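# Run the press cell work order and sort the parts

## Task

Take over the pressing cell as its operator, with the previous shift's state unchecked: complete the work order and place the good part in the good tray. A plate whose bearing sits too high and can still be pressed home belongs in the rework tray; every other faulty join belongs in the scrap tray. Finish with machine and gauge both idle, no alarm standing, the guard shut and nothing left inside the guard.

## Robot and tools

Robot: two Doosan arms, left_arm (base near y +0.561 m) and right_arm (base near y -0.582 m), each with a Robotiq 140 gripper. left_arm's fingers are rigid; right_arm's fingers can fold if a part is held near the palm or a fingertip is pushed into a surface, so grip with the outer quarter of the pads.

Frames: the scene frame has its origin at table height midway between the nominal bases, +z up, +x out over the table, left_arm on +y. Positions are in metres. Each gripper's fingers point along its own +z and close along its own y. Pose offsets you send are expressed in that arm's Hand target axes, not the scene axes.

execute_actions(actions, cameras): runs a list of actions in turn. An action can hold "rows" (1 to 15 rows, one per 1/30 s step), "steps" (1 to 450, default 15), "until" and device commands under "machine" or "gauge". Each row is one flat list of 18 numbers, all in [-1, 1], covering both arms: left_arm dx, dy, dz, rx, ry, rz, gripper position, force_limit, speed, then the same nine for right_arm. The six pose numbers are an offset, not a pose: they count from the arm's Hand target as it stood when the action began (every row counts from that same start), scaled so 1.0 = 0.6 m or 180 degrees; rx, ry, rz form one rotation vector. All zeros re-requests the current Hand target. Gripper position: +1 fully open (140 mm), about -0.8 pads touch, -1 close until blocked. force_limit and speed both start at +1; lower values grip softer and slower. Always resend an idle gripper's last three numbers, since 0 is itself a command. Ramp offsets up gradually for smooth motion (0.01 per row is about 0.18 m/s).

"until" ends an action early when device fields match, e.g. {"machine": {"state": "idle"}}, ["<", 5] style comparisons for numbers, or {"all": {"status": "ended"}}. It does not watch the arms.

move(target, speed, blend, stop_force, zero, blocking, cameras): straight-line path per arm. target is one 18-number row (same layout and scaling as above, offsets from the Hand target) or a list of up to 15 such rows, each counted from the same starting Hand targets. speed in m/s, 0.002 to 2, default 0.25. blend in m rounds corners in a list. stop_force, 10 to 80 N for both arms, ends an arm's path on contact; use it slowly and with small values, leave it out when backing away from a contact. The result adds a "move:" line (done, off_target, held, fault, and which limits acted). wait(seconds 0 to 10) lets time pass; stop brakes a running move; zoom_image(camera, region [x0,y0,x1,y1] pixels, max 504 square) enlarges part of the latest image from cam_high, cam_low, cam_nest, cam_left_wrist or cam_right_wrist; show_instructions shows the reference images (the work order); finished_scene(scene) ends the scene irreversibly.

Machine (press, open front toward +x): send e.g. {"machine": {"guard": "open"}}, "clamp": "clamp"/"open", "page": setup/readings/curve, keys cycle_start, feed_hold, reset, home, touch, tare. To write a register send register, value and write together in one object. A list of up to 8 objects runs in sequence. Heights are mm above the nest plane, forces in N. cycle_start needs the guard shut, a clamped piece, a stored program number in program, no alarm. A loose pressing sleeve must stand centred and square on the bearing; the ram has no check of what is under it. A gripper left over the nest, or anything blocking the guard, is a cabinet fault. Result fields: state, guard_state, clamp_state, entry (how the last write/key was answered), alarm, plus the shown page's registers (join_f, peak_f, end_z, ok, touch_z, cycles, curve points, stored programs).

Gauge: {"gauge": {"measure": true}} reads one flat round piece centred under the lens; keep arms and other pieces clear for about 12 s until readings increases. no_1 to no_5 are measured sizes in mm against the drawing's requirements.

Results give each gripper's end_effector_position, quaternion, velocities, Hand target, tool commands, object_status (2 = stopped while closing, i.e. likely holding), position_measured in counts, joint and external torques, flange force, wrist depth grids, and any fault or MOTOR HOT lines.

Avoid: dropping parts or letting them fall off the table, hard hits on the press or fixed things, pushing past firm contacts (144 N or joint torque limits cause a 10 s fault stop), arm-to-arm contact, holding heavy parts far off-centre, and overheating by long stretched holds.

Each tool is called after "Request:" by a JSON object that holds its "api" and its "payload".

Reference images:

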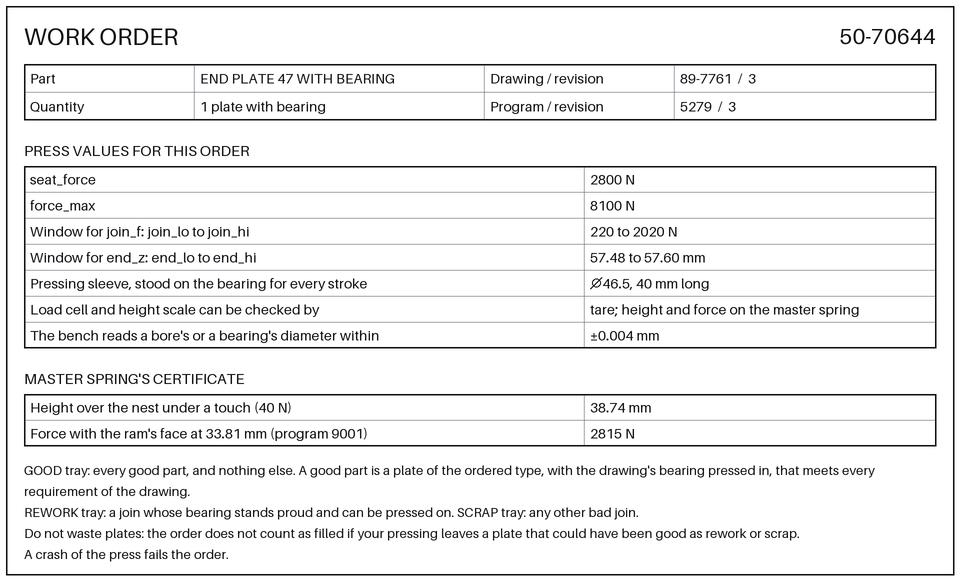

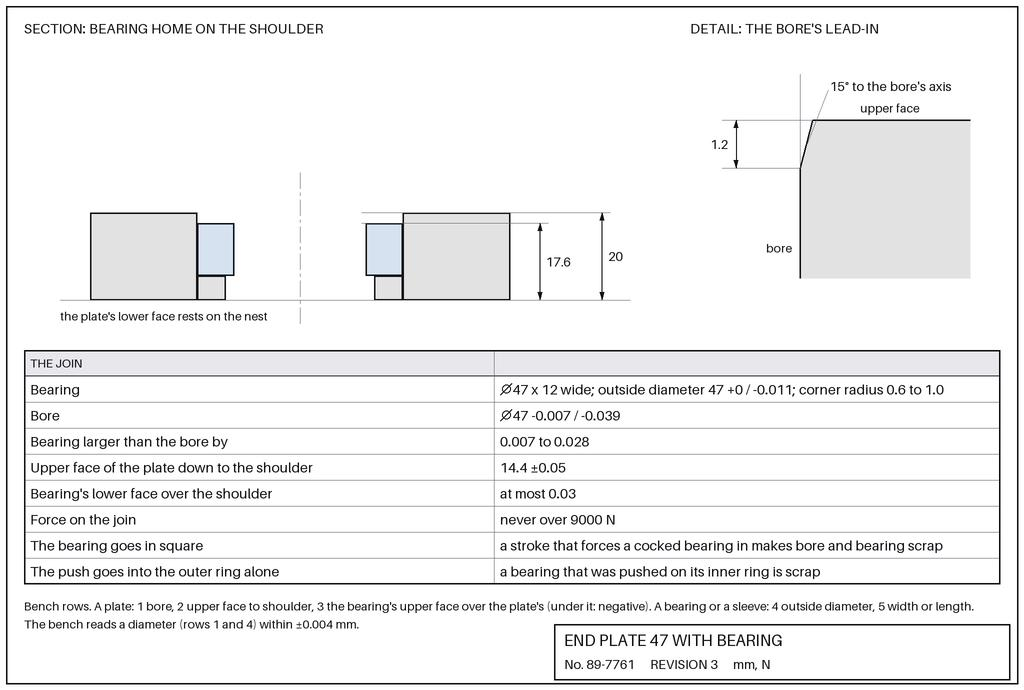

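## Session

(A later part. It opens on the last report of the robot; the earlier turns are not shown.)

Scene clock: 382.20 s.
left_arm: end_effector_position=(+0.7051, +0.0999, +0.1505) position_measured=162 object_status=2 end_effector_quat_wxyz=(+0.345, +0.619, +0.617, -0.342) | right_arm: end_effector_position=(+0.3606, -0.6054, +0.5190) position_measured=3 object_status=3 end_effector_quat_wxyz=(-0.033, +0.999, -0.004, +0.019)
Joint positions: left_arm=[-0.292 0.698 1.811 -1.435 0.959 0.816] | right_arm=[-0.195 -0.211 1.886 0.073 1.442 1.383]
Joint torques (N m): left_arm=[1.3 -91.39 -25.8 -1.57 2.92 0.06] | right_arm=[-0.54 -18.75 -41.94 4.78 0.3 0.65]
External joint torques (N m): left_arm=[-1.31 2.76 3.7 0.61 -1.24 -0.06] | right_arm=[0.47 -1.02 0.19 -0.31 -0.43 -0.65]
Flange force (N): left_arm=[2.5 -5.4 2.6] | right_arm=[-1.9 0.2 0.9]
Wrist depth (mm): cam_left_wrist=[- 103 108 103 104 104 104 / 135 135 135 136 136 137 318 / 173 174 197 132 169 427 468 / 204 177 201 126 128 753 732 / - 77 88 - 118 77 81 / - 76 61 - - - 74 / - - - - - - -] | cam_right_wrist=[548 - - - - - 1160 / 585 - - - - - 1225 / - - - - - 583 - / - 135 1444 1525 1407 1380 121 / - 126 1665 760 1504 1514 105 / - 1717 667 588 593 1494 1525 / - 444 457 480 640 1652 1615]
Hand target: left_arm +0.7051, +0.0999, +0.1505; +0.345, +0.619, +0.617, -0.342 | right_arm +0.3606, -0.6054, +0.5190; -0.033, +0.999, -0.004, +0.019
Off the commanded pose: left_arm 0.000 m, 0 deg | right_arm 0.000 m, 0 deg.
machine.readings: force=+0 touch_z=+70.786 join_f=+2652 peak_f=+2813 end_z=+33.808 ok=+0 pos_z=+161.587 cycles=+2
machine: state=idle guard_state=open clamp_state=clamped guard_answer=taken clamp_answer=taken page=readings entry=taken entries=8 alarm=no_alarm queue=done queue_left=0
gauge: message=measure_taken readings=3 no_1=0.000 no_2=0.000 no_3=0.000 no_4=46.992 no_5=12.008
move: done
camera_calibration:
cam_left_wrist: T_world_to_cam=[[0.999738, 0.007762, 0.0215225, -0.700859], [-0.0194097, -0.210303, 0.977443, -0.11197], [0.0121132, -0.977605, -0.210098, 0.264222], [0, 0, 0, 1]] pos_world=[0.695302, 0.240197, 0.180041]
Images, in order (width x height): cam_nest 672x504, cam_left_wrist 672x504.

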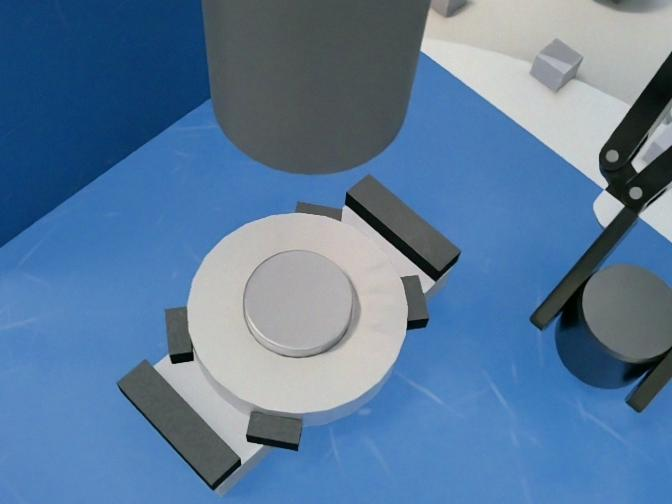

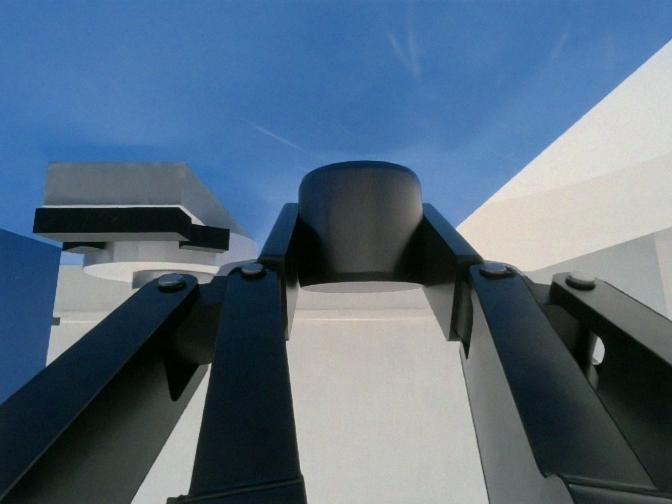

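Request:
{"api": "move", "payload": {"target": [0.0353,0,0.0221,0,0,0,-1,0,-1,0,0,0,0,0,0,1,1,1], "speed": 0.008, "stop_force": 10}}

Request:
{"api": "execute_actions", "payload": {"actions": [{"rows":[[0,0,0,0,0,0,-0.15,0,-1,0,0,0,0,0,0,1,1,1]],"steps":35}]}}

Request:
{"api": "move", "payload": {"target": [[0,0,-0.15,0,0,0,-0.15,0,0,0,0,0,0,0,0,1,1,1],[-0.0777,-0.179,-0.097,0,0,0,-0.15,0,0,0,0,0,0,0,0,1,1,1]], "speed": [0.1,0.2], "blend": [0.02,0], "cameras": ["cam_nest","cam_left_wrist"]}}

Scene clock: 385.53 s.
left_arm: end_effector_position=(+0.7053, +0.0998, +0.1314) position_measured=162 object_status=2 end_effector_quat_wxyz=(+0.345, +0.619, +0.617, -0.342) | right_arm: end_effector_position=(+0.3606, -0.6054, +0.5190) position_measured=3 object_status=3 end_effector_quat_wxyz=(-0.033, +0.999, -0.004, +0.019)
Joint positions: left_arm=[-0.292 0.725 1.812 -1.454 0.956 0.849] | right_arm=[-0.195 -0.211 1.886 0.073 1.442 1.383]
Joint torques (N m): left_arm=[-1.72 -76.15 -20.05 -0.03 -1.55 -0.25] | right_arm=[-0.65 -19.21 -41.94 4.76 0.33 0.65]
External joint torques (N m): left_arm=[1.73 -14.28 -1.25 -0.95 3.29 0.25] | right_arm=[0.53 -0.63 0.22 -0.31 -0.45 -0.65]
Flange force (N): left_arm=[-12.4 -9.9 -15.5] | right_arm=[-1.2 0.2 1.1]
Wrist depth (mm): cam_left_wrist=[- 77 77 77 78 78 82 / - 101 102 102 109 110 103 / 147 148 148 130 137 151 419 / 169 169 196 126 129 664 674 / - 77 88 2281 118 77 81 / - 76 61 - - - 74 / - - - 2190 - - -] | cam_right_wrist=[544 - 571 - 544 588 1080 / 547 - - - 599 - 1225 / - - - - 588 - 1306 / - 126 1435 1192 1416 1407 121 / - 118 1504 - 1569 1473 105 / - 1717 1592 585 1569 1558 1547 / - 441 458 480 1690 1640 -]
Hand target: left_arm +0.7053, +0.0998, +0.1314; +0.345, +0.619, +0.617, -0.342 (not the last commanded pose) | right_arm +0.3606, -0.6054, +0.5190; -0.033, +0.999, -0.004, +0.019
Off the commanded pose: left_arm 0.006 m, 0 deg | right_arm 0.000 m, 0 deg.
machine.readings: force=+0 touch_z=+70.786 join_f=+2652 peak_f=+2813 end_z=+33.808 ok=+0 pos_z=+161.587 cycles=+2
machine: state=idle guard_state=open clamp_state=clamped guard_answer=taken clamp_answer=taken page=readings entry=taken entries=8 alarm=no_alarm queue=done queue_left=0
gauge: message=measure_taken readings=3 no_1=0.000 no_2=0.000 no_3=0.000 no_4=46.992 no_5=12.008
move: contact (left_arm)

Scene clock: 386.90 s.
left_arm: end_effector_position=(+0.7053, +0.0998, +0.1313) position_measured=148 object_status=3 end_effector_quat_wxyz=(+0.345, +0.619, +0.617, -0.342) | right_arm: end_effector_position=(+0.3606, -0.6054, +0.5190) position_measured=3 object_status=3 end_effector_quat_wxyz=(-0.033, +0.999, -0.004, +0.019)
Joint positions: left_arm=[-0.292 0.725 1.812 -1.454 0.956 0.849] | right_arm=[-0.195 -0.211 1.886 0.073 1.442 1.383]
Joint torques (N m): left_arm=[0.9 -88.66 -22.49 -1.03 1.84 -0.05] | right_arm=[-0.48 -19.33 -41.82 4.77 0.34 0.64]
External joint torques (N m): left_arm=[-0.85 -1.92 1.16 0.05 -0.09 0.05] | right_arm=[0.4 -0.67 0.13 -0.31 -0.45 -0.64]
Flange force (N): left_arm=[-2.2 -4.6 -1.3] | right_arm=[-1.2 0.4 0.9]
Wrist depth (mm): cam_left_wrist=[- 73 77 77 77 81 82 / - 95 101 101 108 109 103 / 162 147 148 130 136 150 415 / 169 166 136 126 132 111 644 / - 77 88 - - 77 78 / - 72 61 - - - 72 / - - - - - - -] | cam_right_wrist=[559 - - - 569 - 1192 / 565 - - - - 594 1218 / - - - - - - 1298 / - 136 1435 1218 1389 1389 122 / - 1558 1592 855 1444 - 105 / - - 1773 583 597 1745 1615 / - 443 454 480 630 1677 1731]
Hand target: left_arm +0.7053, +0.0998, +0.1314; +0.345, +0.619, +0.617, -0.342 | right_arm +0.3606, -0.6054, +0.5190; -0.033, +0.999, -0.004, +0.019
Off the commanded pose: left_arm 0.000 m, 0 deg | right_arm 0.000 m, 0 deg.
machine.readings: force=+0 touch_z=+70.786 join_f=+2652 peak_f=+2813 end_z=+33.808 ok=+0 pos_z=+161.587 cycles=+2
machine: state=idle guard_state=open clamp_state=clamped guard_answer=taken clamp_answer=taken page=readings entry=taken entries=8 alarm=no_alarm queue=done queue_left=0
gauge: message=measure_taken readings=3 no_1=0.000 no_2=0.000 no_3=0.000 no_4=46.992 no_5=12.008

Scene clock: 388.83 s.
left_arm: end_effector_position=(+0.5975, +0.1246, +0.2011) position_measured=148 object_status=3 end_effector_quat_wxyz=(+0.345, +0.619, +0.617, -0.342) | right_arm: end_effector_position=(+0.3606, -0.6054, +0.5190) position_measured=3 object_status=3 end_effector_quat_wxyz=(-0.033, +0.999, -0.004, +0.019)
Joint positions: left_arm=[-0.304 0.518 2.033 -1.474 0.948 0.866] | right_arm=[-0.195 -0.211 1.886 0.073 1.442 1.383]
Joint torques (N m): left_arm=[0.79 -70.38 -21.91 -0.92 1.83 -0.14] | right_arm=[-0.46 -19.49 -41.88 4.76 0.33 0.63]
External joint torques (N m): left_arm=[-0.61 -1.75 1.16 -0.07 -0.07 0.14] | right_arm=[0.46 -0.39 0.12 -0.3 -0.45 -0.64]
Flange force (N): left_arm=[-1.7 -4.5 -1.0] | right_arm=[-0.7 0.3 1.0]
Wrist depth (mm): cam_left_wrist=[172 172 172 173 173 174 167 / 199 226 227 208 214 194 168 / 199 271 332 235 281 334 615 / 198 270 122 2517 132 - 3042 / - 77 88 2920 132 77 82 / - 72 61 2737 - - 72 / - - - 220 - - -] | cam_right_wrist=[528 - - - - - 1212 / - - - - - - 1225 / - - - - - - 1290 / - 136 1483 1363 1372 1398 121 / - 1525 1603 - 1547 1494 106 / - 1615 1640 580 606 1558 - / - 446 455 485 647 1704 -]
Hand target: left_arm +0.5975, +0.1246, +0.2011; +0.345, +0.619, +0.617, -0.342 | right_arm +0.3606, -0.6054, +0.5190; -0.033, +0.999, -0.004, +0.019
Off the commanded pose: left_arm 0.000 m, 0 deg | right_arm 0.000 m, 0 deg.
machine.readings: force=+0 touch_z=+70.786 join_f=+2652 peak_f=+2813 end_z=+33.808 ok=+0 pos_z=+161.587 cycles=+2
machine: state=idle guard_state=open clamp_state=clamped guard_answer=taken clamp_answer=taken page=readings entry=taken entries=8 alarm=no_alarm queue=done queue_left=0
gauge: message=measure_taken readings=3 no_1=0.000 no_2=0.000 no_3=0.000 no_4=46.992 no_5=12.008
move: done
camera_calibration:
cam_left_wrist: T_world_to_cam=[[0.999737, 0.00786422, 0.0215417, -0.594599], [-0.0194094, -0.210114, 0.977484, -0.158382], [0.0122134, -0.977645, -0.209906, 0.300211], [0, 0, 0, 1]] pos_world=[0.587702, 0.264898, 0.230641]
Images, in order (width x height): cam_nest 672x504, cam_left_wrist 672x504.

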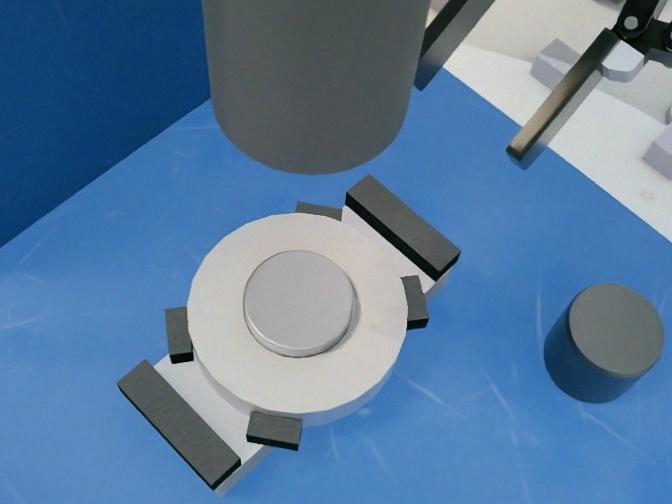

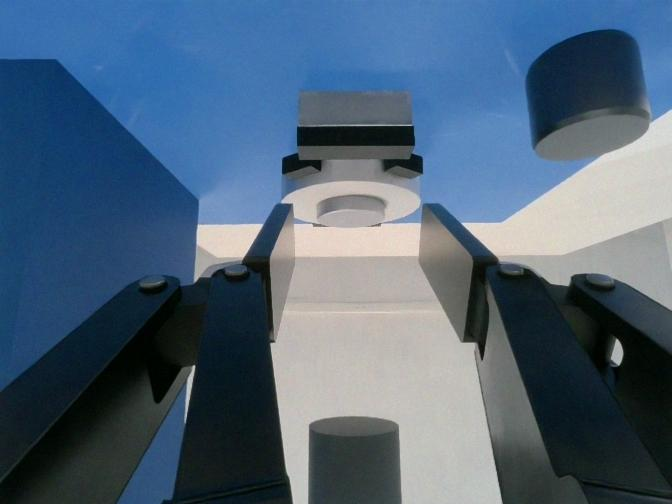

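Request:
{"api": "move", "payload": {"target": [-0.0509,0.002,0.1384,0,0,0,-1,0,0,0,0,0,0,0,0,1,1,1], "speed": 0.12}}

Request:
{"api": "move", "payload": {"target": [0.0141,0,0.0088,0,0,0,-1,0,0,0,0,0,0,0,0,1,1,1], "speed": 0.004, "stop_force": 10, "cameras": ["cam_left_wrist","cam_nest"]}}

Scene clock: 390.23 s.
left_arm: end_effector_position=(+0.5988, +0.0380, +0.1832) position_measured=233 object_status=3 end_effector_quat_wxyz=(+0.345, +0.619, +0.617, -0.342) | right_arm: end_effector_position=(+0.3606, -0.6054, +0.5190) position_measured=3 object_status=3 end_effector_quat_wxyz=(-0.033, +0.999, -0.004, +0.019)
Joint positions: left_arm=[-0.431 0.573 1.98 -1.578 0.877 0.863] | right_arm=[-0.195 -0.211 1.886 0.073 1.442 1.383]
Joint torques (N m): left_arm=[3.07 -76.02 -22.21 -1.21 2.14 -0.12] | right_arm=[-0.32 -19.32 -42.04 4.79 0.33 0.65]
External joint torques (N m): left_arm=[-2.91 -1.38 1.31 0.02 -0.38 0.12] | right_arm=[0.34 -0.43 0.27 -0.32 -0.45 -0.65]
Flange force (N): left_arm=[-2.8 -5.9 1.5] | right_arm=[-1.0 0.6 1.2]
Wrist depth (mm): cam_left_wrist=[147 147 141 115 116 149 149 / 182 194 182 143 145 196 197 / 201 255 259 165 181 288 268 / 200 256 866 110 104 - - / 200 223 77 - 82 78 2607 / - 61 68 61 61 72 63 / - - - - - - -] | cam_right_wrist=[529 607 - - - - 1172 / 563 - - 611 - - 1338 / - - 701 - - - 1314 / - 135 1504 1306 1454 - 122 / - 118 1615 944 1525 1547 105 / - 1773 1640 591 1547 1580 1558 / - 441 461 484 1677 1677 -]
Hand target: left_arm +0.5988, +0.0380, +0.1832; +0.345, +0.619, +0.617, -0.342 | right_arm +0.3606, -0.6054, +0.5190; -0.033, +0.999, -0.004, +0.019
Off the commanded pose: left_arm 0.000 m, 0 deg | right_arm 0.000 m, 0 deg.
machine.readings: force=+0 touch_z=+70.786 join_f=+2652 peak_f=+2813 end_z=+33.808 ok=+0 pos_z=+161.587 cycles=+2
machine: state=idle guard_state=open clamp_state=clamped guard_answer=taken clamp_answer=taken page=readings entry=taken entries=8 alarm=no_alarm queue=done queue_left=0
gauge: message=measure_taken readings=3 no_1=0.000 no_2=0.000 no_3=0.000 no_4=46.992 no_5=12.008
move: done

Scene clock: 392.03 s.
left_arm: end_effector_position=(+0.5988, +0.0379, +0.1784) position_measured=233 object_status=3 end_effector_quat_wxyz=(+0.345, +0.619, +0.617, -0.342) | right_arm: end_effector_position=(+0.3606, -0.6054, +0.5190) position_measured=3 object_status=3 end_effector_quat_wxyz=(-0.033, +0.999, -0.004, +0.019)
Joint positions: left_arm=[-0.431 0.58 1.98 -1.585 0.877 0.874] | right_arm=[-0.195 -0.211 1.886 0.073 1.442 1.383]
Joint torques (N m): left_arm=[-1.92 -65.64 -19.61 -0.52 -0.64 -0.05] | right_arm=[-0.25 -19.2 -41.83 4.74 0.33 0.62]
External joint torques (N m): left_arm=[1.98 -12.3 -1.04 -0.68 2.43 0.05] | right_arm=[0.31 -0.85 0.01 -0.27 -0.45 -0.62]
Flange force (N): left_arm=[-10.5 -7.8 -15.7] | right_arm=[-1.4 0.6 0.7]
Wrist depth (mm): cam_left_wrist=[141 141 135 114 119 143 143 / 182 185 165 127 137 188 189 / 201 248 229 163 177 276 495 / 201 253 - 114 855 - 2576 / 200 224 77 - 82 78 2517 / - 61 68 61 61 72 61 / - - - - - - -] | cam_right_wrist=[- - - - - - 1198 / 562 - - - - 657 1232 / - - 686 - - 627 1283 / - 135 1416 1389 1398 1425 122 / - 118 1558 784 1454 1464 105 / - 1704 1745 586 596 1615 1580 / - 441 457 480 625 1547 1627]
Hand target: left_arm +0.5988, +0.0379, +0.1784; +0.345, +0.619, +0.617, -0.342 (not the last commanded pose) | right_arm +0.3606, -0.6054, +0.5190; -0.033, +0.999, -0.004, +0.019
Off the commanded pose: left_arm 0.005 m, 0 deg | right_arm 0.000 m, 0 deg.
machine.readings: force=+0 touch_z=+70.786 join_f=+2652 peak_f=+2813 end_z=+33.808 ok=+0 pos_z=+161.587 cycles=+2
machine: state=idle guard_state=open clamp_state=clamped guard_answer=taken clamp_answer=taken page=readings entry=taken entries=8 alarm=no_alarm queue=done queue_left=0
gauge: message=measure_taken readings=3 no_1=0.000 no_2=0.000 no_3=0.000 no_4=46.992 no_5=12.008
move: contact (left_arm)
camera_calibration:
cam_left_wrist: T_world_to_cam=[[0.999735, 0.00784856, 0.0216376, -0.594743], [-0.019509, -0.209903, 0.977528, -0.154394], [0.012214, -0.977691, -0.209694, 0.210535], [0, 0, 0, 1]] pos_world=[0.589001, 0.178098, 0.207941]
Images, in order (width x height): cam_nest 672x504, cam_left_wrist 672x504.

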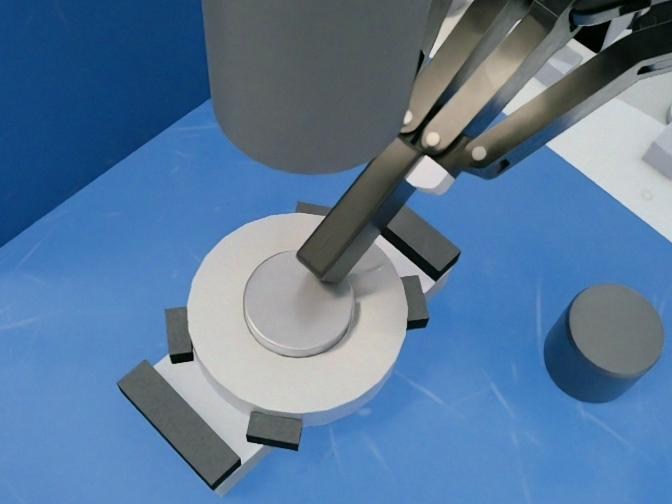

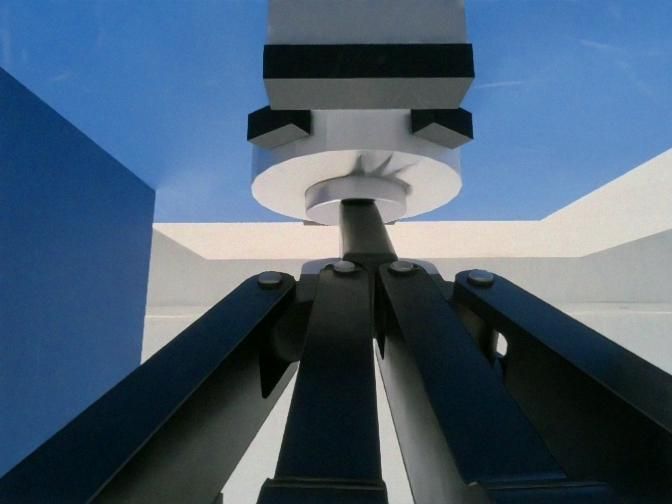

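Request:
{"api": "move", "payload": {"target": [[-0.0071,0,-0.0044,0,0,0,-1,0,0,0,0,0,0,0,0,1,1,1],[-0.0371,0,0.0437,0,0,0,-1,0,0,0,0,0,0,0,0,1,1,1]], "speed": 0.06}}

Request:
{"api": "move", "payload": {"target": [0.0141,0,0.0088,0,0,0,-1,0,0,0,0,0,0,0,0,1,1,1], "speed": 0.004, "stop_force": 10, "cameras": ["cam_left_wrist","cam_nest"]}}

Scene clock: 393.73 s.
left_arm: end_effector_position=(+0.5988, +0.0039, +0.1834) position_measured=233 object_status=3 end_effector_quat_wxyz=(+0.345, +0.619, +0.617, -0.342) | right_arm: end_effector_position=(+0.3606, -0.6054, +0.5190) position_measured=3 object_status=3 end_effector_quat_wxyz=(-0.033, +0.999, -0.004, +0.019)
Joint positions: left_arm=[-0.478 0.586 1.952 -1.605 0.851 0.845] | right_arm=[-0.195 -0.211 1.886 0.073 1.442 1.383]
Joint torques (N m): left_arm=[2.29 -77.16 -23.31 -1.25 1.85 -0.01] | right_arm=[-0.65 -19.12 -41.92 4.79 0.3 0.65]
External joint torques (N m): left_arm=[-2.04 -2.02 1.77 0 -0.11 0.01] | right_arm=[0.54 -0.84 0.15 -0.32 -0.42 -0.65]
Flange force (N): left_arm=[-2.5 -6.6 -1.0] | right_arm=[-1.5 0.1 0.9]
Wrist depth (mm): cam_left_wrist=[147 148 116 112 110 142 150 / 182 194 133 123 124 197 198 / 200 239 284 156 166 288 475 / 200 238 - 110 115 909 3318 / 200 224 77 - 82 78 2772 / - 61 68 61 61 72 63 / - - - - - - -] | cam_right_wrist=[563 - - - 572 - 1185 / - - - 618 - - 1239 / - - 688 - - - 1407 / - 135 1483 - 1494 1389 122 / - 1547 1389 - 1454 1514 105 / - 1717 1717 591 1592 1514 1580 / - 444 460 485 1640 1717 -]
Hand target: left_arm +0.5988, +0.0039, +0.1834; +0.345, +0.619, +0.617, -0.342 | right_arm +0.3606, -0.6054, +0.5190; -0.033, +0.999, -0.004, +0.019
Off the commanded pose: left_arm 0.000 m, 0 deg | right_arm 0.000 m, 0 deg.
machine.readings: force=+0 touch_z=+70.786 join_f=+2652 peak_f=+2813 end_z=+33.808 ok=+0 pos_z=+161.587 cycles=+2
machine: state=idle guard_state=open clamp_state=clamped guard_answer=taken clamp_answer=taken page=readings entry=taken entries=8 alarm=no_alarm queue=done queue_left=0
gauge: message=measure_taken readings=3 no_1=0.000 no_2=0.000 no_3=0.000 no_4=46.992 no_5=12.008
move: done

Scene clock: 395.77 s.
left_arm: end_effector_position=(+0.5989, +0.0038, +0.1777) position_measured=233 object_status=3 end_effector_quat_wxyz=(+0.345, +0.619, +0.617, -0.342) | right_arm: end_effector_position=(+0.3606, -0.6054, +0.5190) position_measured=3 object_status=3 end_effector_quat_wxyz=(-0.033, +0.999, -0.004, +0.019)
Joint positions: left_arm=[-0.478 0.594 1.953 -1.613 0.851 0.857] | right_arm=[-0.195 -0.211 1.886 0.073 1.442 1.383]
Joint torques (N m): left_arm=[-2.44 -67.72 -19.4 -0.2 -0.31 -0.06] | right_arm=[-0.72 -18.79 -41.94 4.76 0.31 0.65]
External joint torques (N m): left_arm=[2.65 -12.04 -1.91 -1.06 2.07 0.06] | right_arm=[0.87 -1.18 0.09 -0.28 -0.44 -0.65]
Flange force (N): left_arm=[-9.5 -6.1 -14.9] | right_arm=[-1.8 -0.7 0.8]
Wrist depth (mm): cam_left_wrist=[140 140 111 91 107 135 142 / 182 184 129 121 116 186 187 / 191 247 270 141 153 274 252 / 200 241 855 110 740 836 1038 / 200 224 77 - 82 78 2704 / - 61 68 61 61 72 63 / - - - - - - -] | cam_right_wrist=[529 - - - - - 1179 / - - - - - - 1268 / - - - - - - 1253 / - 135 1483 1504 1363 145 115 / - 1536 1652 724 1504 1494 105 / - 1677 1704 591 580 1592 - / - 441 457 479 657 1731 1640]
Hand target: left_arm +0.5989, +0.0038, +0.1777; +0.345, +0.619, +0.617, -0.342 (not the last commanded pose) | right_arm +0.3606, -0.6054, +0.5190; -0.033, +0.999, -0.004, +0.019
Off the commanded pose: left_arm 0.004 m, 0 deg | right_arm 0.000 m, 0 deg.
machine.readings: force=+0 touch_z=+70.786 join_f=+2652 peak_f=+2813 end_z=+33.808 ok=+0 pos_z=+161.587 cycles=+2
machine: state=idle guard_state=open clamp_state=clamped guard_answer=taken clamp_answer=taken page=readings entry=taken entries=8 alarm=no_alarm queue=done queue_left=0
gauge: message=measure_taken readings=3 no_1=0.000 no_2=0.000 no_3=0.000 no_4=46.992 no_5=12.008
move: contact (left_arm)
camera_calibration:
cam_left_wrist: T_world_to_cam=[[0.999733, 0.00783286, 0.0217342, -0.594477], [-0.0196093, -0.209711, 0.977567, -0.160823], [0.0122151, -0.977732, -0.209502, 0.177113], [0, 0, 0, 1]] pos_world=[0.589001, 0.144099, 0.207241]
Images, in order (width x height): cam_nest 672x504, cam_left_wrist 672x504.

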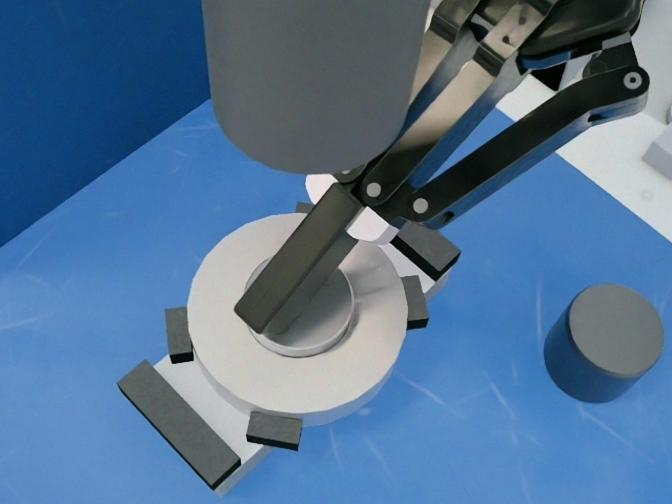

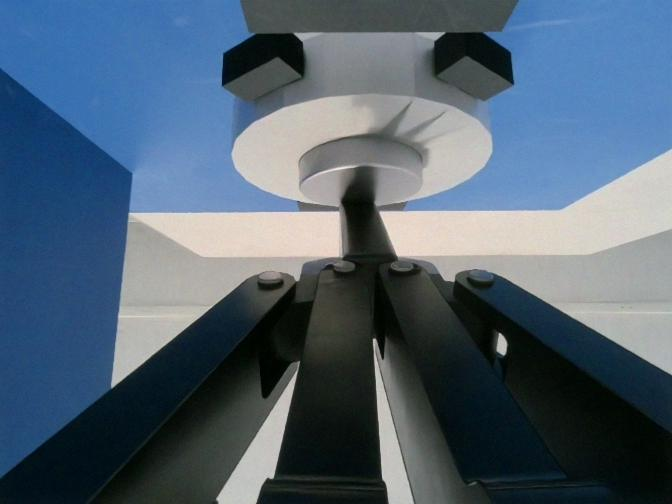

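Request:
{"api": "move", "payload": {"target": [[-0.0117,0,-0.0073,0,0,0,-1,0,0,0,0,0,0,0,0,1,1,1],[0.0211,0.0568,-0.0599,0,0,0,-1,0,0,0,0,0,0,0,0,1,1,1],[0.0409,0.0568,-0.0475,0,0,0,-1,0,0,0,0,0,0,0,0,1,1,1]], "speed": 0.06}}

Request:
{"api": "move", "payload": {"target": [0.0141,0,0.0088,0,0,0,-1,0,0,0,0,0,0,0,0,1,1,1], "speed": 0.004, "stop_force": 10, "cameras": ["cam_nest"]}}

Request:
{"api": "move", "payload": {"target": [[-0.0071,0,-0.0044,0,0,0,-1,0,0,0,0,0,0,0,0,1,1,1],[-0.0442,0,0.0549,0,0,0,-1,0,0,0,0,0,0,0,0,1,1,1]], "speed": 0.06}}

Request:
{"api": "move", "payload": {"target": [0.0141,0,0.0088,0,0,0,-1,0,0,0,0,0,0,0,0,1,1,1], "speed": 0.004, "stop_force": 10, "cameras": ["cam_nest"]}}

Scene clock: 398.53 s.
left_arm: end_effector_position=(+0.6330, +0.0410, +0.1722) position_measured=233 object_status=3 end_effector_quat_wxyz=(+0.345, +0.619, +0.617, -0.342) | right_arm: end_effector_position=(+0.3606, -0.6054, +0.5190) position_measured=3 object_status=3 end_effector_quat_wxyz=(-0.033, +0.999, -0.004, +0.019)
Joint positions: left_arm=[-0.406 0.619 1.918 -1.545 0.892 0.844] | right_arm=[-0.195 -0.211 1.886 0.073 1.442 1.383]
Joint torques (N m): left_arm=[1.14 -79.36 -22.8 -1.29 1.84 -0.12] | right_arm=[-0.82 -19.1 -41.95 4.75 0.3 0.57]
External joint torques (N m): left_arm=[-1.19 -2.18 1.36 0.13 -0.11 0.12] | right_arm=[0.78 -0.83 0.16 -0.28 -0.43 -0.57]
Flange force (N): left_arm=[-2.3 -5.4 -1.7] | right_arm=[-1.4 -0.7 1.0]
Wrist depth (mm): cam_left_wrist=[132 122 121 122 133 133 88 / 174 147 116 124 175 176 104 / 229 253 151 154 258 259 582 / 240 2844 199 122 105 3269 3318 / 240 2772 77 - 82 78 2461 / - 61 68 61 61 72 61 / - - - - - - -] | cam_right_wrist=[555 582 - - - - 1179 / 542 - - - - - 1246 / - - 675 - - - 1298 / - 135 1525 1483 1398 1398 121 / - 118 1558 865 1483 - 106 / - 1704 1652 596 1569 1398 1514 / - 443 454 481 1665 1787 -]
Hand target: left_arm +0.6330, +0.0410, +0.1721; +0.345, +0.619, +0.617, -0.342 | right_arm +0.3606, -0.6054, +0.5190; -0.033, +0.999, -0.004, +0.019
Off the commanded pose: left_arm 0.000 m, 0 deg | right_arm 0.000 m, 0 deg.
machine.readings: force=+0 touch_z=+70.786 join_f=+2652 peak_f=+2813 end_z=+33.808 ok=+0 pos_z=+161.587 cycles=+2
machine: state=idle guard_state=open clamp_state=clamped guard_answer=taken clamp_answer=taken page=readings entry=taken entries=8 alarm=no_alarm queue=done queue_left=0
gauge: message=measure_taken readings=3 no_1=0.000 no_2=0.000 no_3=0.000 no_4=46.992 no_5=12.008
move: done

Scene clock: 400.03 s.
left_arm: end_effector_position=(+0.6330, +0.0410, +0.1686) position_measured=233 object_status=3 end_effector_quat_wxyz=(+0.345, +0.619, +0.617, -0.342) | right_arm: end_effector_position=(+0.3606, -0.6054, +0.5190) position_measured=3 object_status=3 end_effector_quat_wxyz=(-0.033, +0.999, -0.004, +0.019)
Joint positions: left_arm=[-0.406 0.624 1.919 -1.55 0.892 0.851] | right_arm=[-0.195 -0.211 1.886 0.073 1.442 1.383]
Joint torques (N m): left_arm=[0.56 -66.81 -20.64 -0.54 -2.97 -0.01] | right_arm=[-0.55 -19.3 -41.85 4.76 0.32 0.69]
External joint torques (N m): left_arm=[-0.49 -14.93 -0.59 -0.61 4.71 0.01] | right_arm=[0.49 -0.72 0.03 -0.3 -0.44 -0.7]
Flange force (N): left_arm=[-13.8 -11.7 -16.9] | right_arm=[-1.2 0.3 0.8]
Wrist depth (mm): cam_left_wrist=[128 122 121 120 129 129 86 / 168 119 117 119 170 160 99 / 225 245 146 148 249 251 514 / 240 2882 186 122 115 839 883 / 240 - 77 - 82 78 2959 / - 61 68 61 61 72 63 / - - - - - - -] | cam_right_wrist=[517 - - - - - 1212 / - 632 - 593 - - 1253 / - - - - 643 1246 1298 / - 135 1483 1354 1192 - 122 / - 1536 1580 - 1640 1473 105 / - 1704 1704 586 593 1615 - / - 441 458 479 609 1802 -]
Hand target: left_arm +0.6330, +0.0410, +0.1686; +0.345, +0.619, +0.617, -0.342 (not the last commanded pose) | right_arm +0.3606, -0.6054, +0.5190; -0.033, +0.999, -0.004, +0.019
Off the commanded pose: left_arm 0.007 m, 0 deg | right_arm 0.000 m, 0 deg.
machine.readings: force=+0 touch_z=+70.786 join_f=+2652 peak_f=+2813 end_z=+33.808 ok=+0 pos_z=+161.587 cycles=+2
machine: state=idle guard_state=open clamp_state=clamped guard_answer=taken clamp_answer=taken page=readings entry=taken entries=8 alarm=no_alarm queue=done queue_left=0
gauge: message=measure_taken readings=3 no_1=0.000 no_2=0.000 no_3=0.000 no_4=46.992 no_5=12.008
move: contact (left_arm)
Images, in order (width x height): cam_nest 672x504.

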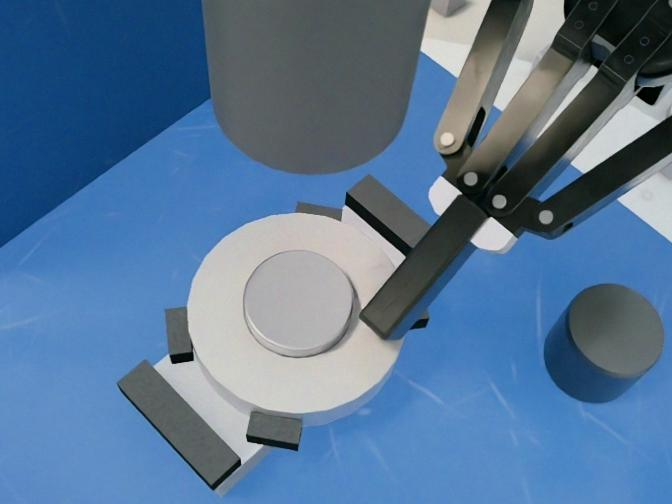

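Scene clock: 401.63 s.
left_arm: end_effector_position=(+0.6330, -0.0009, +0.1738) position_measured=233 object_status=3 end_effector_quat_wxyz=(+0.345, +0.619, +0.617, -0.342) | right_arm: end_effector_position=(+0.3606, -0.6054, +0.5190) position_measured=3 object_status=3 end_effector_quat_wxyz=(-0.033, +0.999, -0.004, +0.019)
Joint positions: left_arm=[-0.461 0.632 1.885 -1.573 0.86 0.818] | right_arm=[-0.195 -0.211 1.886 0.073 1.442 1.383]
Joint torques (N m): left_arm=[1.46 -81.71 -23.87 -1.07 1.75 0.04] | right_arm=[-0.29 -19.29 -41.72 4.73 0.35 0.65]
External joint torques (N m): left_arm=[-1.48 -2.23 1.49 -0.17 -0.05 -0.04] | right_arm=[0.36 -0.71 -0.1 -0.25 -0.48 -0.66]
Flange force (N): left_arm=[-2.3 -6.0 -1.5] | right_arm=[-1.0 0.5 0.6]
Wrist depth (mm): cam_left_wrist=[141 100 105 103 135 136 137 / 188 111 105 111 168 179 180 / 229 154 130 144 240 263 532 / 230 - 842 110 823 728 3042 / 227 - 77 - 82 78 2737 / - 61 68 61 61 72 63 / - - - - - - -] | cam_right_wrist=[578 - - - - - 1179 / - - - - - - 1253 / - - - - - 659 1298 / - 136 1416 - 1298 1389 116 / - 1569 1580 - 1627 1483 106 / - 1731 1627 586 597 1558 1580 / - 445 458 485 1652 1717 -]
Hand target: left_arm +0.6330, -0.0010, +0.1738; +0.345, +0.619, +0.617, -0.342 | right_arm +0.3606, -0.6054, +0.5190; -0.033, +0.999, -0.004, +0.019
Off the commanded pose: left_arm 0.000 m, 0 deg | right_arm 0.000 m, 0 deg.
machine.readings: force=+0 touch_z=+70.786 join_f=+2652 peak_f=+2813 end_z=+33.808 ok=+0 pos_z=+161.587 cycles=+2
machine: state=idle guard_state=open clamp_state=clamped guard_answer=taken clamp_answer=taken page=readings entry=taken entries=8 alarm=no_alarm queue=done queue_left=0
gauge: message=measure_taken readings=3 no_1=0.000 no_2=0.000 no_3=0.000 no_4=46.992 no_5=12.008
move: done

Scene clock: 403.50 s.
left_arm: end_effector_position=(+0.6331, -0.0010, +0.1688) position_measured=233 object_status=3 end_effector_quat_wxyz=(+0.345, +0.619, +0.617, -0.342) | right_arm: end_effector_position=(+0.3606, -0.6054, +0.5190) position_measured=3 object_status=3 end_effector_quat_wxyz=(-0.033, +0.999, -0.004, +0.019)
Joint positions: left_arm=[-0.461 0.639 1.885 -1.58 0.86 0.828] | right_arm=[-0.195 -0.211 1.886 0.073 1.442 1.383]
Joint torques (N m): left_arm=[-3.71 -69.39 -21.58 -0.68 -1.22 0.02] | right_arm=[-0.35 -19.07 -41.98 4.77 0.29 0.64]
External joint torques (N m): left_arm=[3.75 -14.75 -0.49 -0.56 2.94 -0.02] | right_arm=[0.27 -0.86 0.13 -0.29 -0.41 -0.64]
Flange force (N): left_arm=[-10.4 -9.5 -20.7] | right_arm=[-1.6 0.7 0.8]
Wrist depth (mm): cam_left_wrist=[- 87 83 88 129 130 130 / 179 104 103 105 170 171 172 / 225 142 126 131 249 251 474 / 240 791 - 114 105 - 823 / 228 - 77 - 82 78 2737 / - 61 68 61 61 72 61 / - - - - - - -] | cam_right_wrist=[- - - - - - 1160 / - - - 588 - - 1212 / - 651 - - - - 1298 / - 136 1464 1464 1380 1380 122 / - 1580 1558 - 1504 1603 105 / - 1731 1627 588 591 1558 1592 / - 442 462 484 643 1690 1640]
Hand target: left_arm +0.6331, -0.0010, +0.1688; +0.345, +0.619, +0.617, -0.342 (not the last commanded pose) | right_arm +0.3606, -0.6054, +0.5190; -0.033, +0.999, -0.004, +0.019
Off the commanded pose: left_arm 0.005 m, 0 deg | right_arm 0.000 m, 0 deg.
machine.readings: force=+0 touch_z=+70.786 join_f=+2652 peak_f=+2813 end_z=+33.808 ok=+0 pos_z=+161.587 cycles=+2
machine: state=idle guard_state=open clamp_state=clamped guard_answer=taken clamp_answer=taken page=readings entry=taken entries=8 alarm=no_alarm queue=done queue_left=0
gauge: message=measure_taken readings=3 no_1=0.000 no_2=0.000 no_3=0.000 no_4=46.992 no_5=12.008
move: contact (left_arm)
Images, in order (width x height): cam_nest 672x504.

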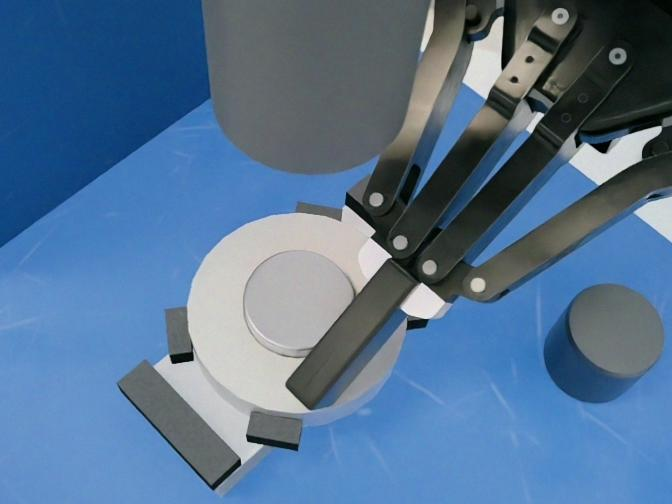

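Request:
{"api": "move", "payload": {"target": [[-0.0141,0,-0.0088,0,0,0,-1,0,0,0,0,0,0,0,0,1,1,1],[0.0054,-0.0573,-0.1067,0,0,0,-1,0,0,0,0,0,0,0,0,1,1,1],[0.0054,-0.0573,-0.1067,0,0,0,-0.15,0,0,0,0,0,0,0,0,1,1,1],[0.005,-0.0573,-0.0353,0,0,0,-0.15,0,0,0,0,0,0,0,0,1,1,1],[0.0135,-0.0573,-0.03,0,0,0,-0.15,0,0,0,0,0,0,0,0,1,1,1]], "speed": [0.06,0.1,0.1,0.08,0.03], "blend": [0.004,0,0,0.004,0], "cameras": ["cam_left_wrist","cam_nest"]}}

Request:
{"api": "zoom_image", "payload": {"camera": "cam_left_wrist", "region": [270, 80, 450, 240]}}

Scene clock: 407.87 s.
left_arm: end_effector_position=(+0.5988, +0.0185, +0.1713) position_measured=148 object_status=3 end_effector_quat_wxyz=(+0.345, +0.619, +0.617, -0.342) | right_arm: end_effector_position=(+0.3606, -0.6054, +0.5190) position_measured=3 object_status=3 end_effector_quat_wxyz=(-0.033, +0.999, -0.004, +0.019)
Joint positions: left_arm=[-0.458 0.597 1.967 -1.612 0.863 0.88] | right_arm=[-0.195 -0.211 1.886 0.073 1.442 1.383]
Joint torques (N m): left_arm=[1.02 -77.28 -22.02 -1.47 1.8 0.09] | right_arm=[-0.86 -19 -41.89 4.76 0.34 0.58]
External joint torques (N m): left_arm=[-1.16 -1.79 1.46 0.23 -0.01 -0.09] | right_arm=[0.75 -0.97 0.02 -0.29 -0.47 -0.58]
Flange force (N): left_arm=[-2.3 -4.6 -1.9] | right_arm=[-1.4 -0.6 0.8]
Wrist depth (mm): cam_left_wrist=[131 131 120 93 94 132 133 / 172 172 130 121 122 175 176 / 201 239 163 144 150 256 257 / 200 238 110 833 132 107 740 / - 77 88 3000 - 77 78 / - 72 61 2772 - - 72 / - - - 2959 - - -] | cam_right_wrist=[- - - - - - 1160 / 559 - - - - 586 1232 / - - - - - - 1322 / - 135 1483 1717 1435 144 122 / - 118 1580 706 1444 1514 105 / - 1665 1665 593 1547 1504 - / - 439 459 481 575 1759 -]
Hand target: left_arm +0.5987, +0.0186, +0.1712; +0.345, +0.619, +0.617, -0.342 | right_arm +0.3606, -0.6054, +0.5190; -0.033, +0.999, -0.004, +0.019
Off the commanded pose: left_arm 0.000 m, 0 deg | right_arm 0.000 m, 0 deg.
machine.readings: force=+0 touch_z=+70.786 join_f=+2652 peak_f=+2813 end_z=+33.808 ok=+0 pos_z=+161.587 cycles=+2
machine: state=idle guard_state=open clamp_state=clamped guard_answer=taken clamp_answer=taken page=readings entry=taken entries=8 alarm=no_alarm queue=done queue_left=0
gauge: message=measure_taken readings=3 no_1=0.000 no_2=0.000 no_3=0.000 no_4=46.992 no_5=12.008
move: done; blend cut to 0.003 m at target 4
camera_calibration:
cam_left_wrist: T_world_to_cam=[[0.999726, 0.00787277, 0.0220475, -0.594415], [-0.0199084, -0.209618, 0.977581, -0.151229], [0.0123178, -0.977752, -0.209404, 0.190048], [0, 0, 0, 1]] pos_world=[0.5889, 0.158799, 0.200741]
Images, in order (width x height): cam_nest 672x504, cam_left_wrist 672x504.

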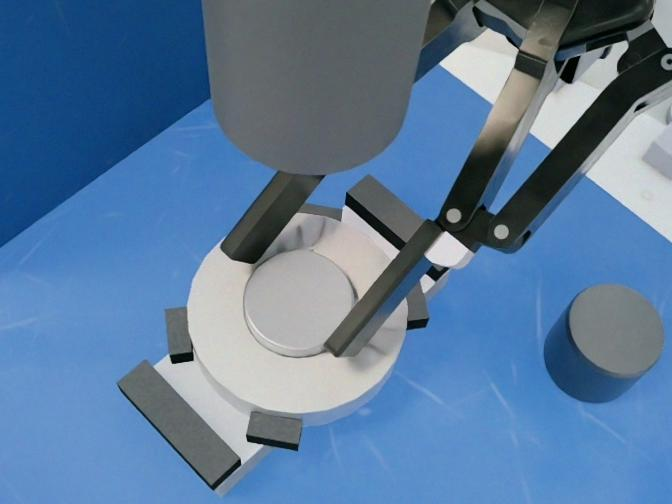

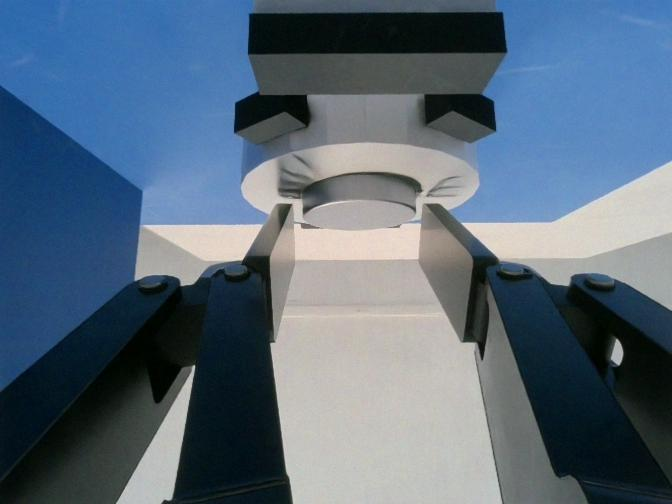

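Scaled by 2.800 from the camera's 672x504 image, which has a finer 960x720 frame.

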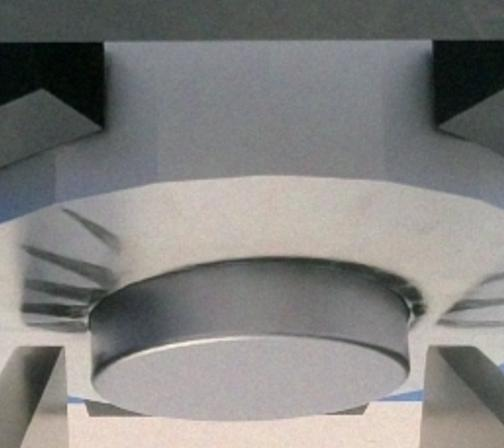

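Request:
{"api": "execute_actions", "payload": {"actions": [{"rows":[[0,0,0,0,0,0,-1,0,-1,0,0,0,0,0,0,1,1,1]],"steps":40}]}}

Request:
{"api": "move", "payload": {"target": [-0.0071,0,-0.0044,0,0,0,-1,0,-1,0,0,0,0,0,0,1,1,1], "speed": 0.01, "cameras": ["cam_left_wrist","cam_nest"]}}

Request:
{"api": "zoom_image", "payload": {"camera": "cam_left_wrist", "region": [270, 80, 450, 240]}}

Request:
{"api": "zoom_image", "payload": {"camera": "cam_nest", "region": [225, 235, 375, 370]}}

Scene clock: 409.67 s.
left_arm: end_effector_position=(+0.5987, +0.0186, +0.1712) position_measured=162 object_status=2 end_effector_quat_wxyz=(+0.345, +0.619, +0.617, -0.342) | right_arm: end_effector_position=(+0.3606, -0.6054, +0.5190) position_measured=3 object_status=3 end_effector_quat_wxyz=(-0.033, +0.999, -0.004, +0.019)
Joint positions: left_arm=[-0.458 0.597 1.967 -1.612 0.863 0.88] | right_arm=[-0.195 -0.211 1.886 0.073 1.442 1.383]
Joint torques (N m): left_arm=[-13.86 -66.82 -19.57 -0.32 3.09 -0.15] | right_arm=[-0.64 -18.85 -42.01 4.77 0.32 0.61]
External joint torques (N m): left_arm=[13.91 -12.54 -1.02 -0.92 -1.29 0.15] | right_arm=[0.6 -1.03 0.23 -0.3 -0.45 -0.61]
Flange force (N): left_arm=[-3.2 -1.5 -27.1] | right_arm=[-1.9 -0.2 1.0]
Wrist depth (mm): cam_left_wrist=[131 131 120 93 94 132 133 / 172 172 130 121 122 175 176 / 201 239 163 144 149 257 233 / 200 348 109 817 135 725 - / - 77 88 3221 - 77 77 / - 76 61 2704 - - 74 / - - - 2407 - - -] | cam_right_wrist=[532 - - - - - 1179 / - - - - - - 1253 / - - - - - - 1275 / - 135 1454 1232 1444 1354 121 / - 1558 1558 - 1514 - 105 / - 1717 1833 586 596 1640 1547 / - 456 465 482 1665 1603 1615]
Hand target: left_arm +0.5987, +0.0186, +0.1712; +0.345, +0.619, +0.617, -0.342 | right_arm +0.3606, -0.6054, +0.5190; -0.033, +0.999, -0.004, +0.019
Off the commanded pose: left_arm 0.000 m, 0 deg | right_arm 0.000 m, 0 deg.
machine.readings: force=+0 touch_z=+70.786 join_f=+2652 peak_f=+2813 end_z=+33.808 ok=+0 pos_z=+161.587 cycles=+2
machine: state=idle guard_state=open clamp_state=clamped guard_answer=taken clamp_answer=taken page=readings entry=taken entries=8 alarm=no_alarm queue=done queue_left=0
gauge: message=measure_taken readings=3 no_1=0.000 no_2=0.000 no_3=0.000 no_4=46.992 no_5=12.008

Scene clock: 410.40 s.
left_arm: end_effector_position=(+0.5986, +0.0185, +0.1762) position_measured=162 object_status=2 end_effector_quat_wxyz=(+0.345, +0.619, +0.617, -0.342) | right_arm: end_effector_position=(+0.3606, -0.6054, +0.5190) position_measured=3 object_status=3 end_effector_quat_wxyz=(-0.033, +0.999, -0.004, +0.019)
Joint positions: left_arm=[-0.458 0.59 1.966 -1.605 0.862 0.869] | right_arm=[-0.195 -0.211 1.886 0.073 1.442 1.383]
Joint torques (N m): left_arm=[1 -78.27 -22.54 -1.53 2.15 0.41] | right_arm=[-0.59 -19.03 -41.97 4.79 0.4 0.65]
External joint torques (N m): left_arm=[-0.96 -0.59 1.62 0.28 -0.37 -0.41] | right_arm=[0.52 -0.87 0.15 -0.32 -0.52 -0.65]
Flange force (N): left_arm=[-1.6 -3.4 -1.0] | right_arm=[-1.5 0.1 1.1]
Wrist depth (mm): cam_left_wrist=[138 138 126 95 95 139 140 / 181 182 131 125 125 184 184 / 201 242 224 154 150 269 497 / 200 256 136 991 134 852 753 / - 77 88 3084 - 77 81 / - 76 61 - - - 74 / - - - - - - -] | cam_right_wrist=[- - - - - - 1198 / - 606 - 606 - - 1232 / - 686 - - - - 1298 / - 135 1473 1454 1298 - 122 / - 118 1580 737 1536 1464 105 / - 1787 1677 585 606 1504 - / - 441 459 485 568 1690 1615]
Hand target: left_arm +0.5987, +0.0185, +0.1762; +0.345, +0.619, +0.617, -0.342 | right_arm +0.3606, -0.6054, +0.5190; -0.033, +0.999, -0.004, +0.019
Off the commanded pose: left_arm 0.000 m, 0 deg | right_arm 0.000 m, 0 deg.
machine.readings: force=+0 touch_z=+70.786 join_f=+2652 peak_f=+2813 end_z=+33.808 ok=+0 pos_z=+161.587 cycles=+2
machine: state=idle guard_state=open clamp_state=clamped guard_answer=taken clamp_answer=taken page=readings entry=taken entries=8 alarm=no_alarm queue=done queue_left=0
gauge: message=measure_taken readings=3 no_1=0.000 no_2=0.000 no_3=0.000 no_4=46.992 no_5=12.008
move: done
camera_calibration:
cam_left_wrist: T_world_to_cam=[[0.999728, 0.00789285, 0.0219496, -0.594407], [-0.0198084, -0.209618, 0.977583, -0.15608], [0.0123169, -0.977752, -0.209404, 0.191076], [0, 0, 0, 1]] pos_world=[0.5888, 0.158799, 0.205641]
Images, in order (width x height): cam_nest 672x504, cam_left_wrist 672x504.

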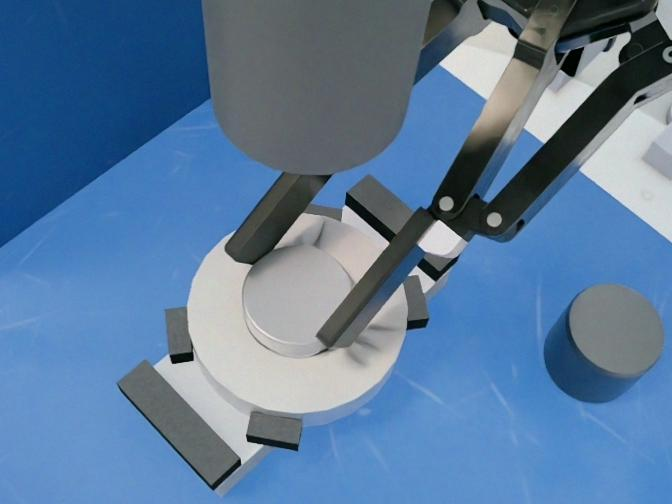

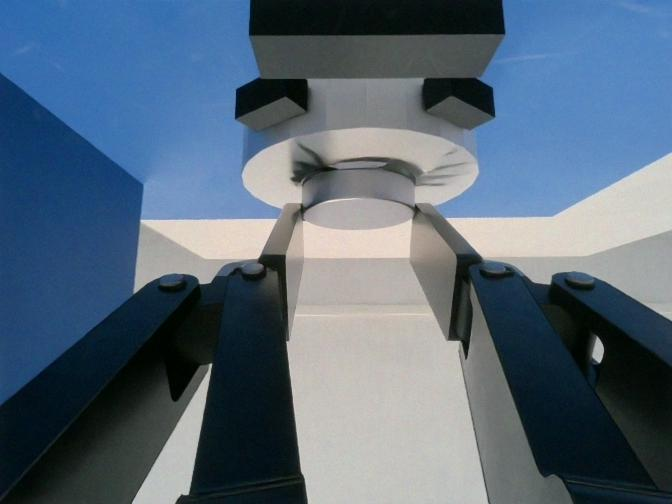

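Scaled by 2.800 from the camera's 672x504 image, which has a finer 960x720 frame.

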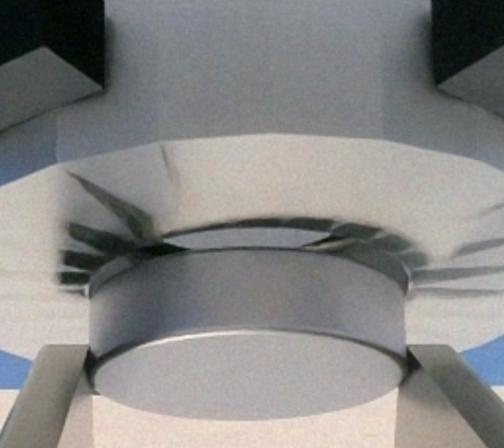

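Scaled by 3.360 from the camera's 672x504 image, which has a finer 960x720 frame.

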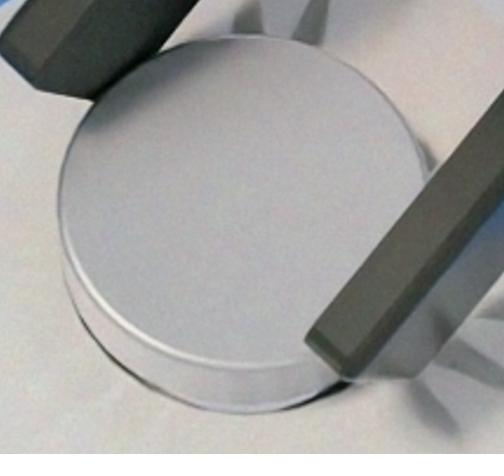

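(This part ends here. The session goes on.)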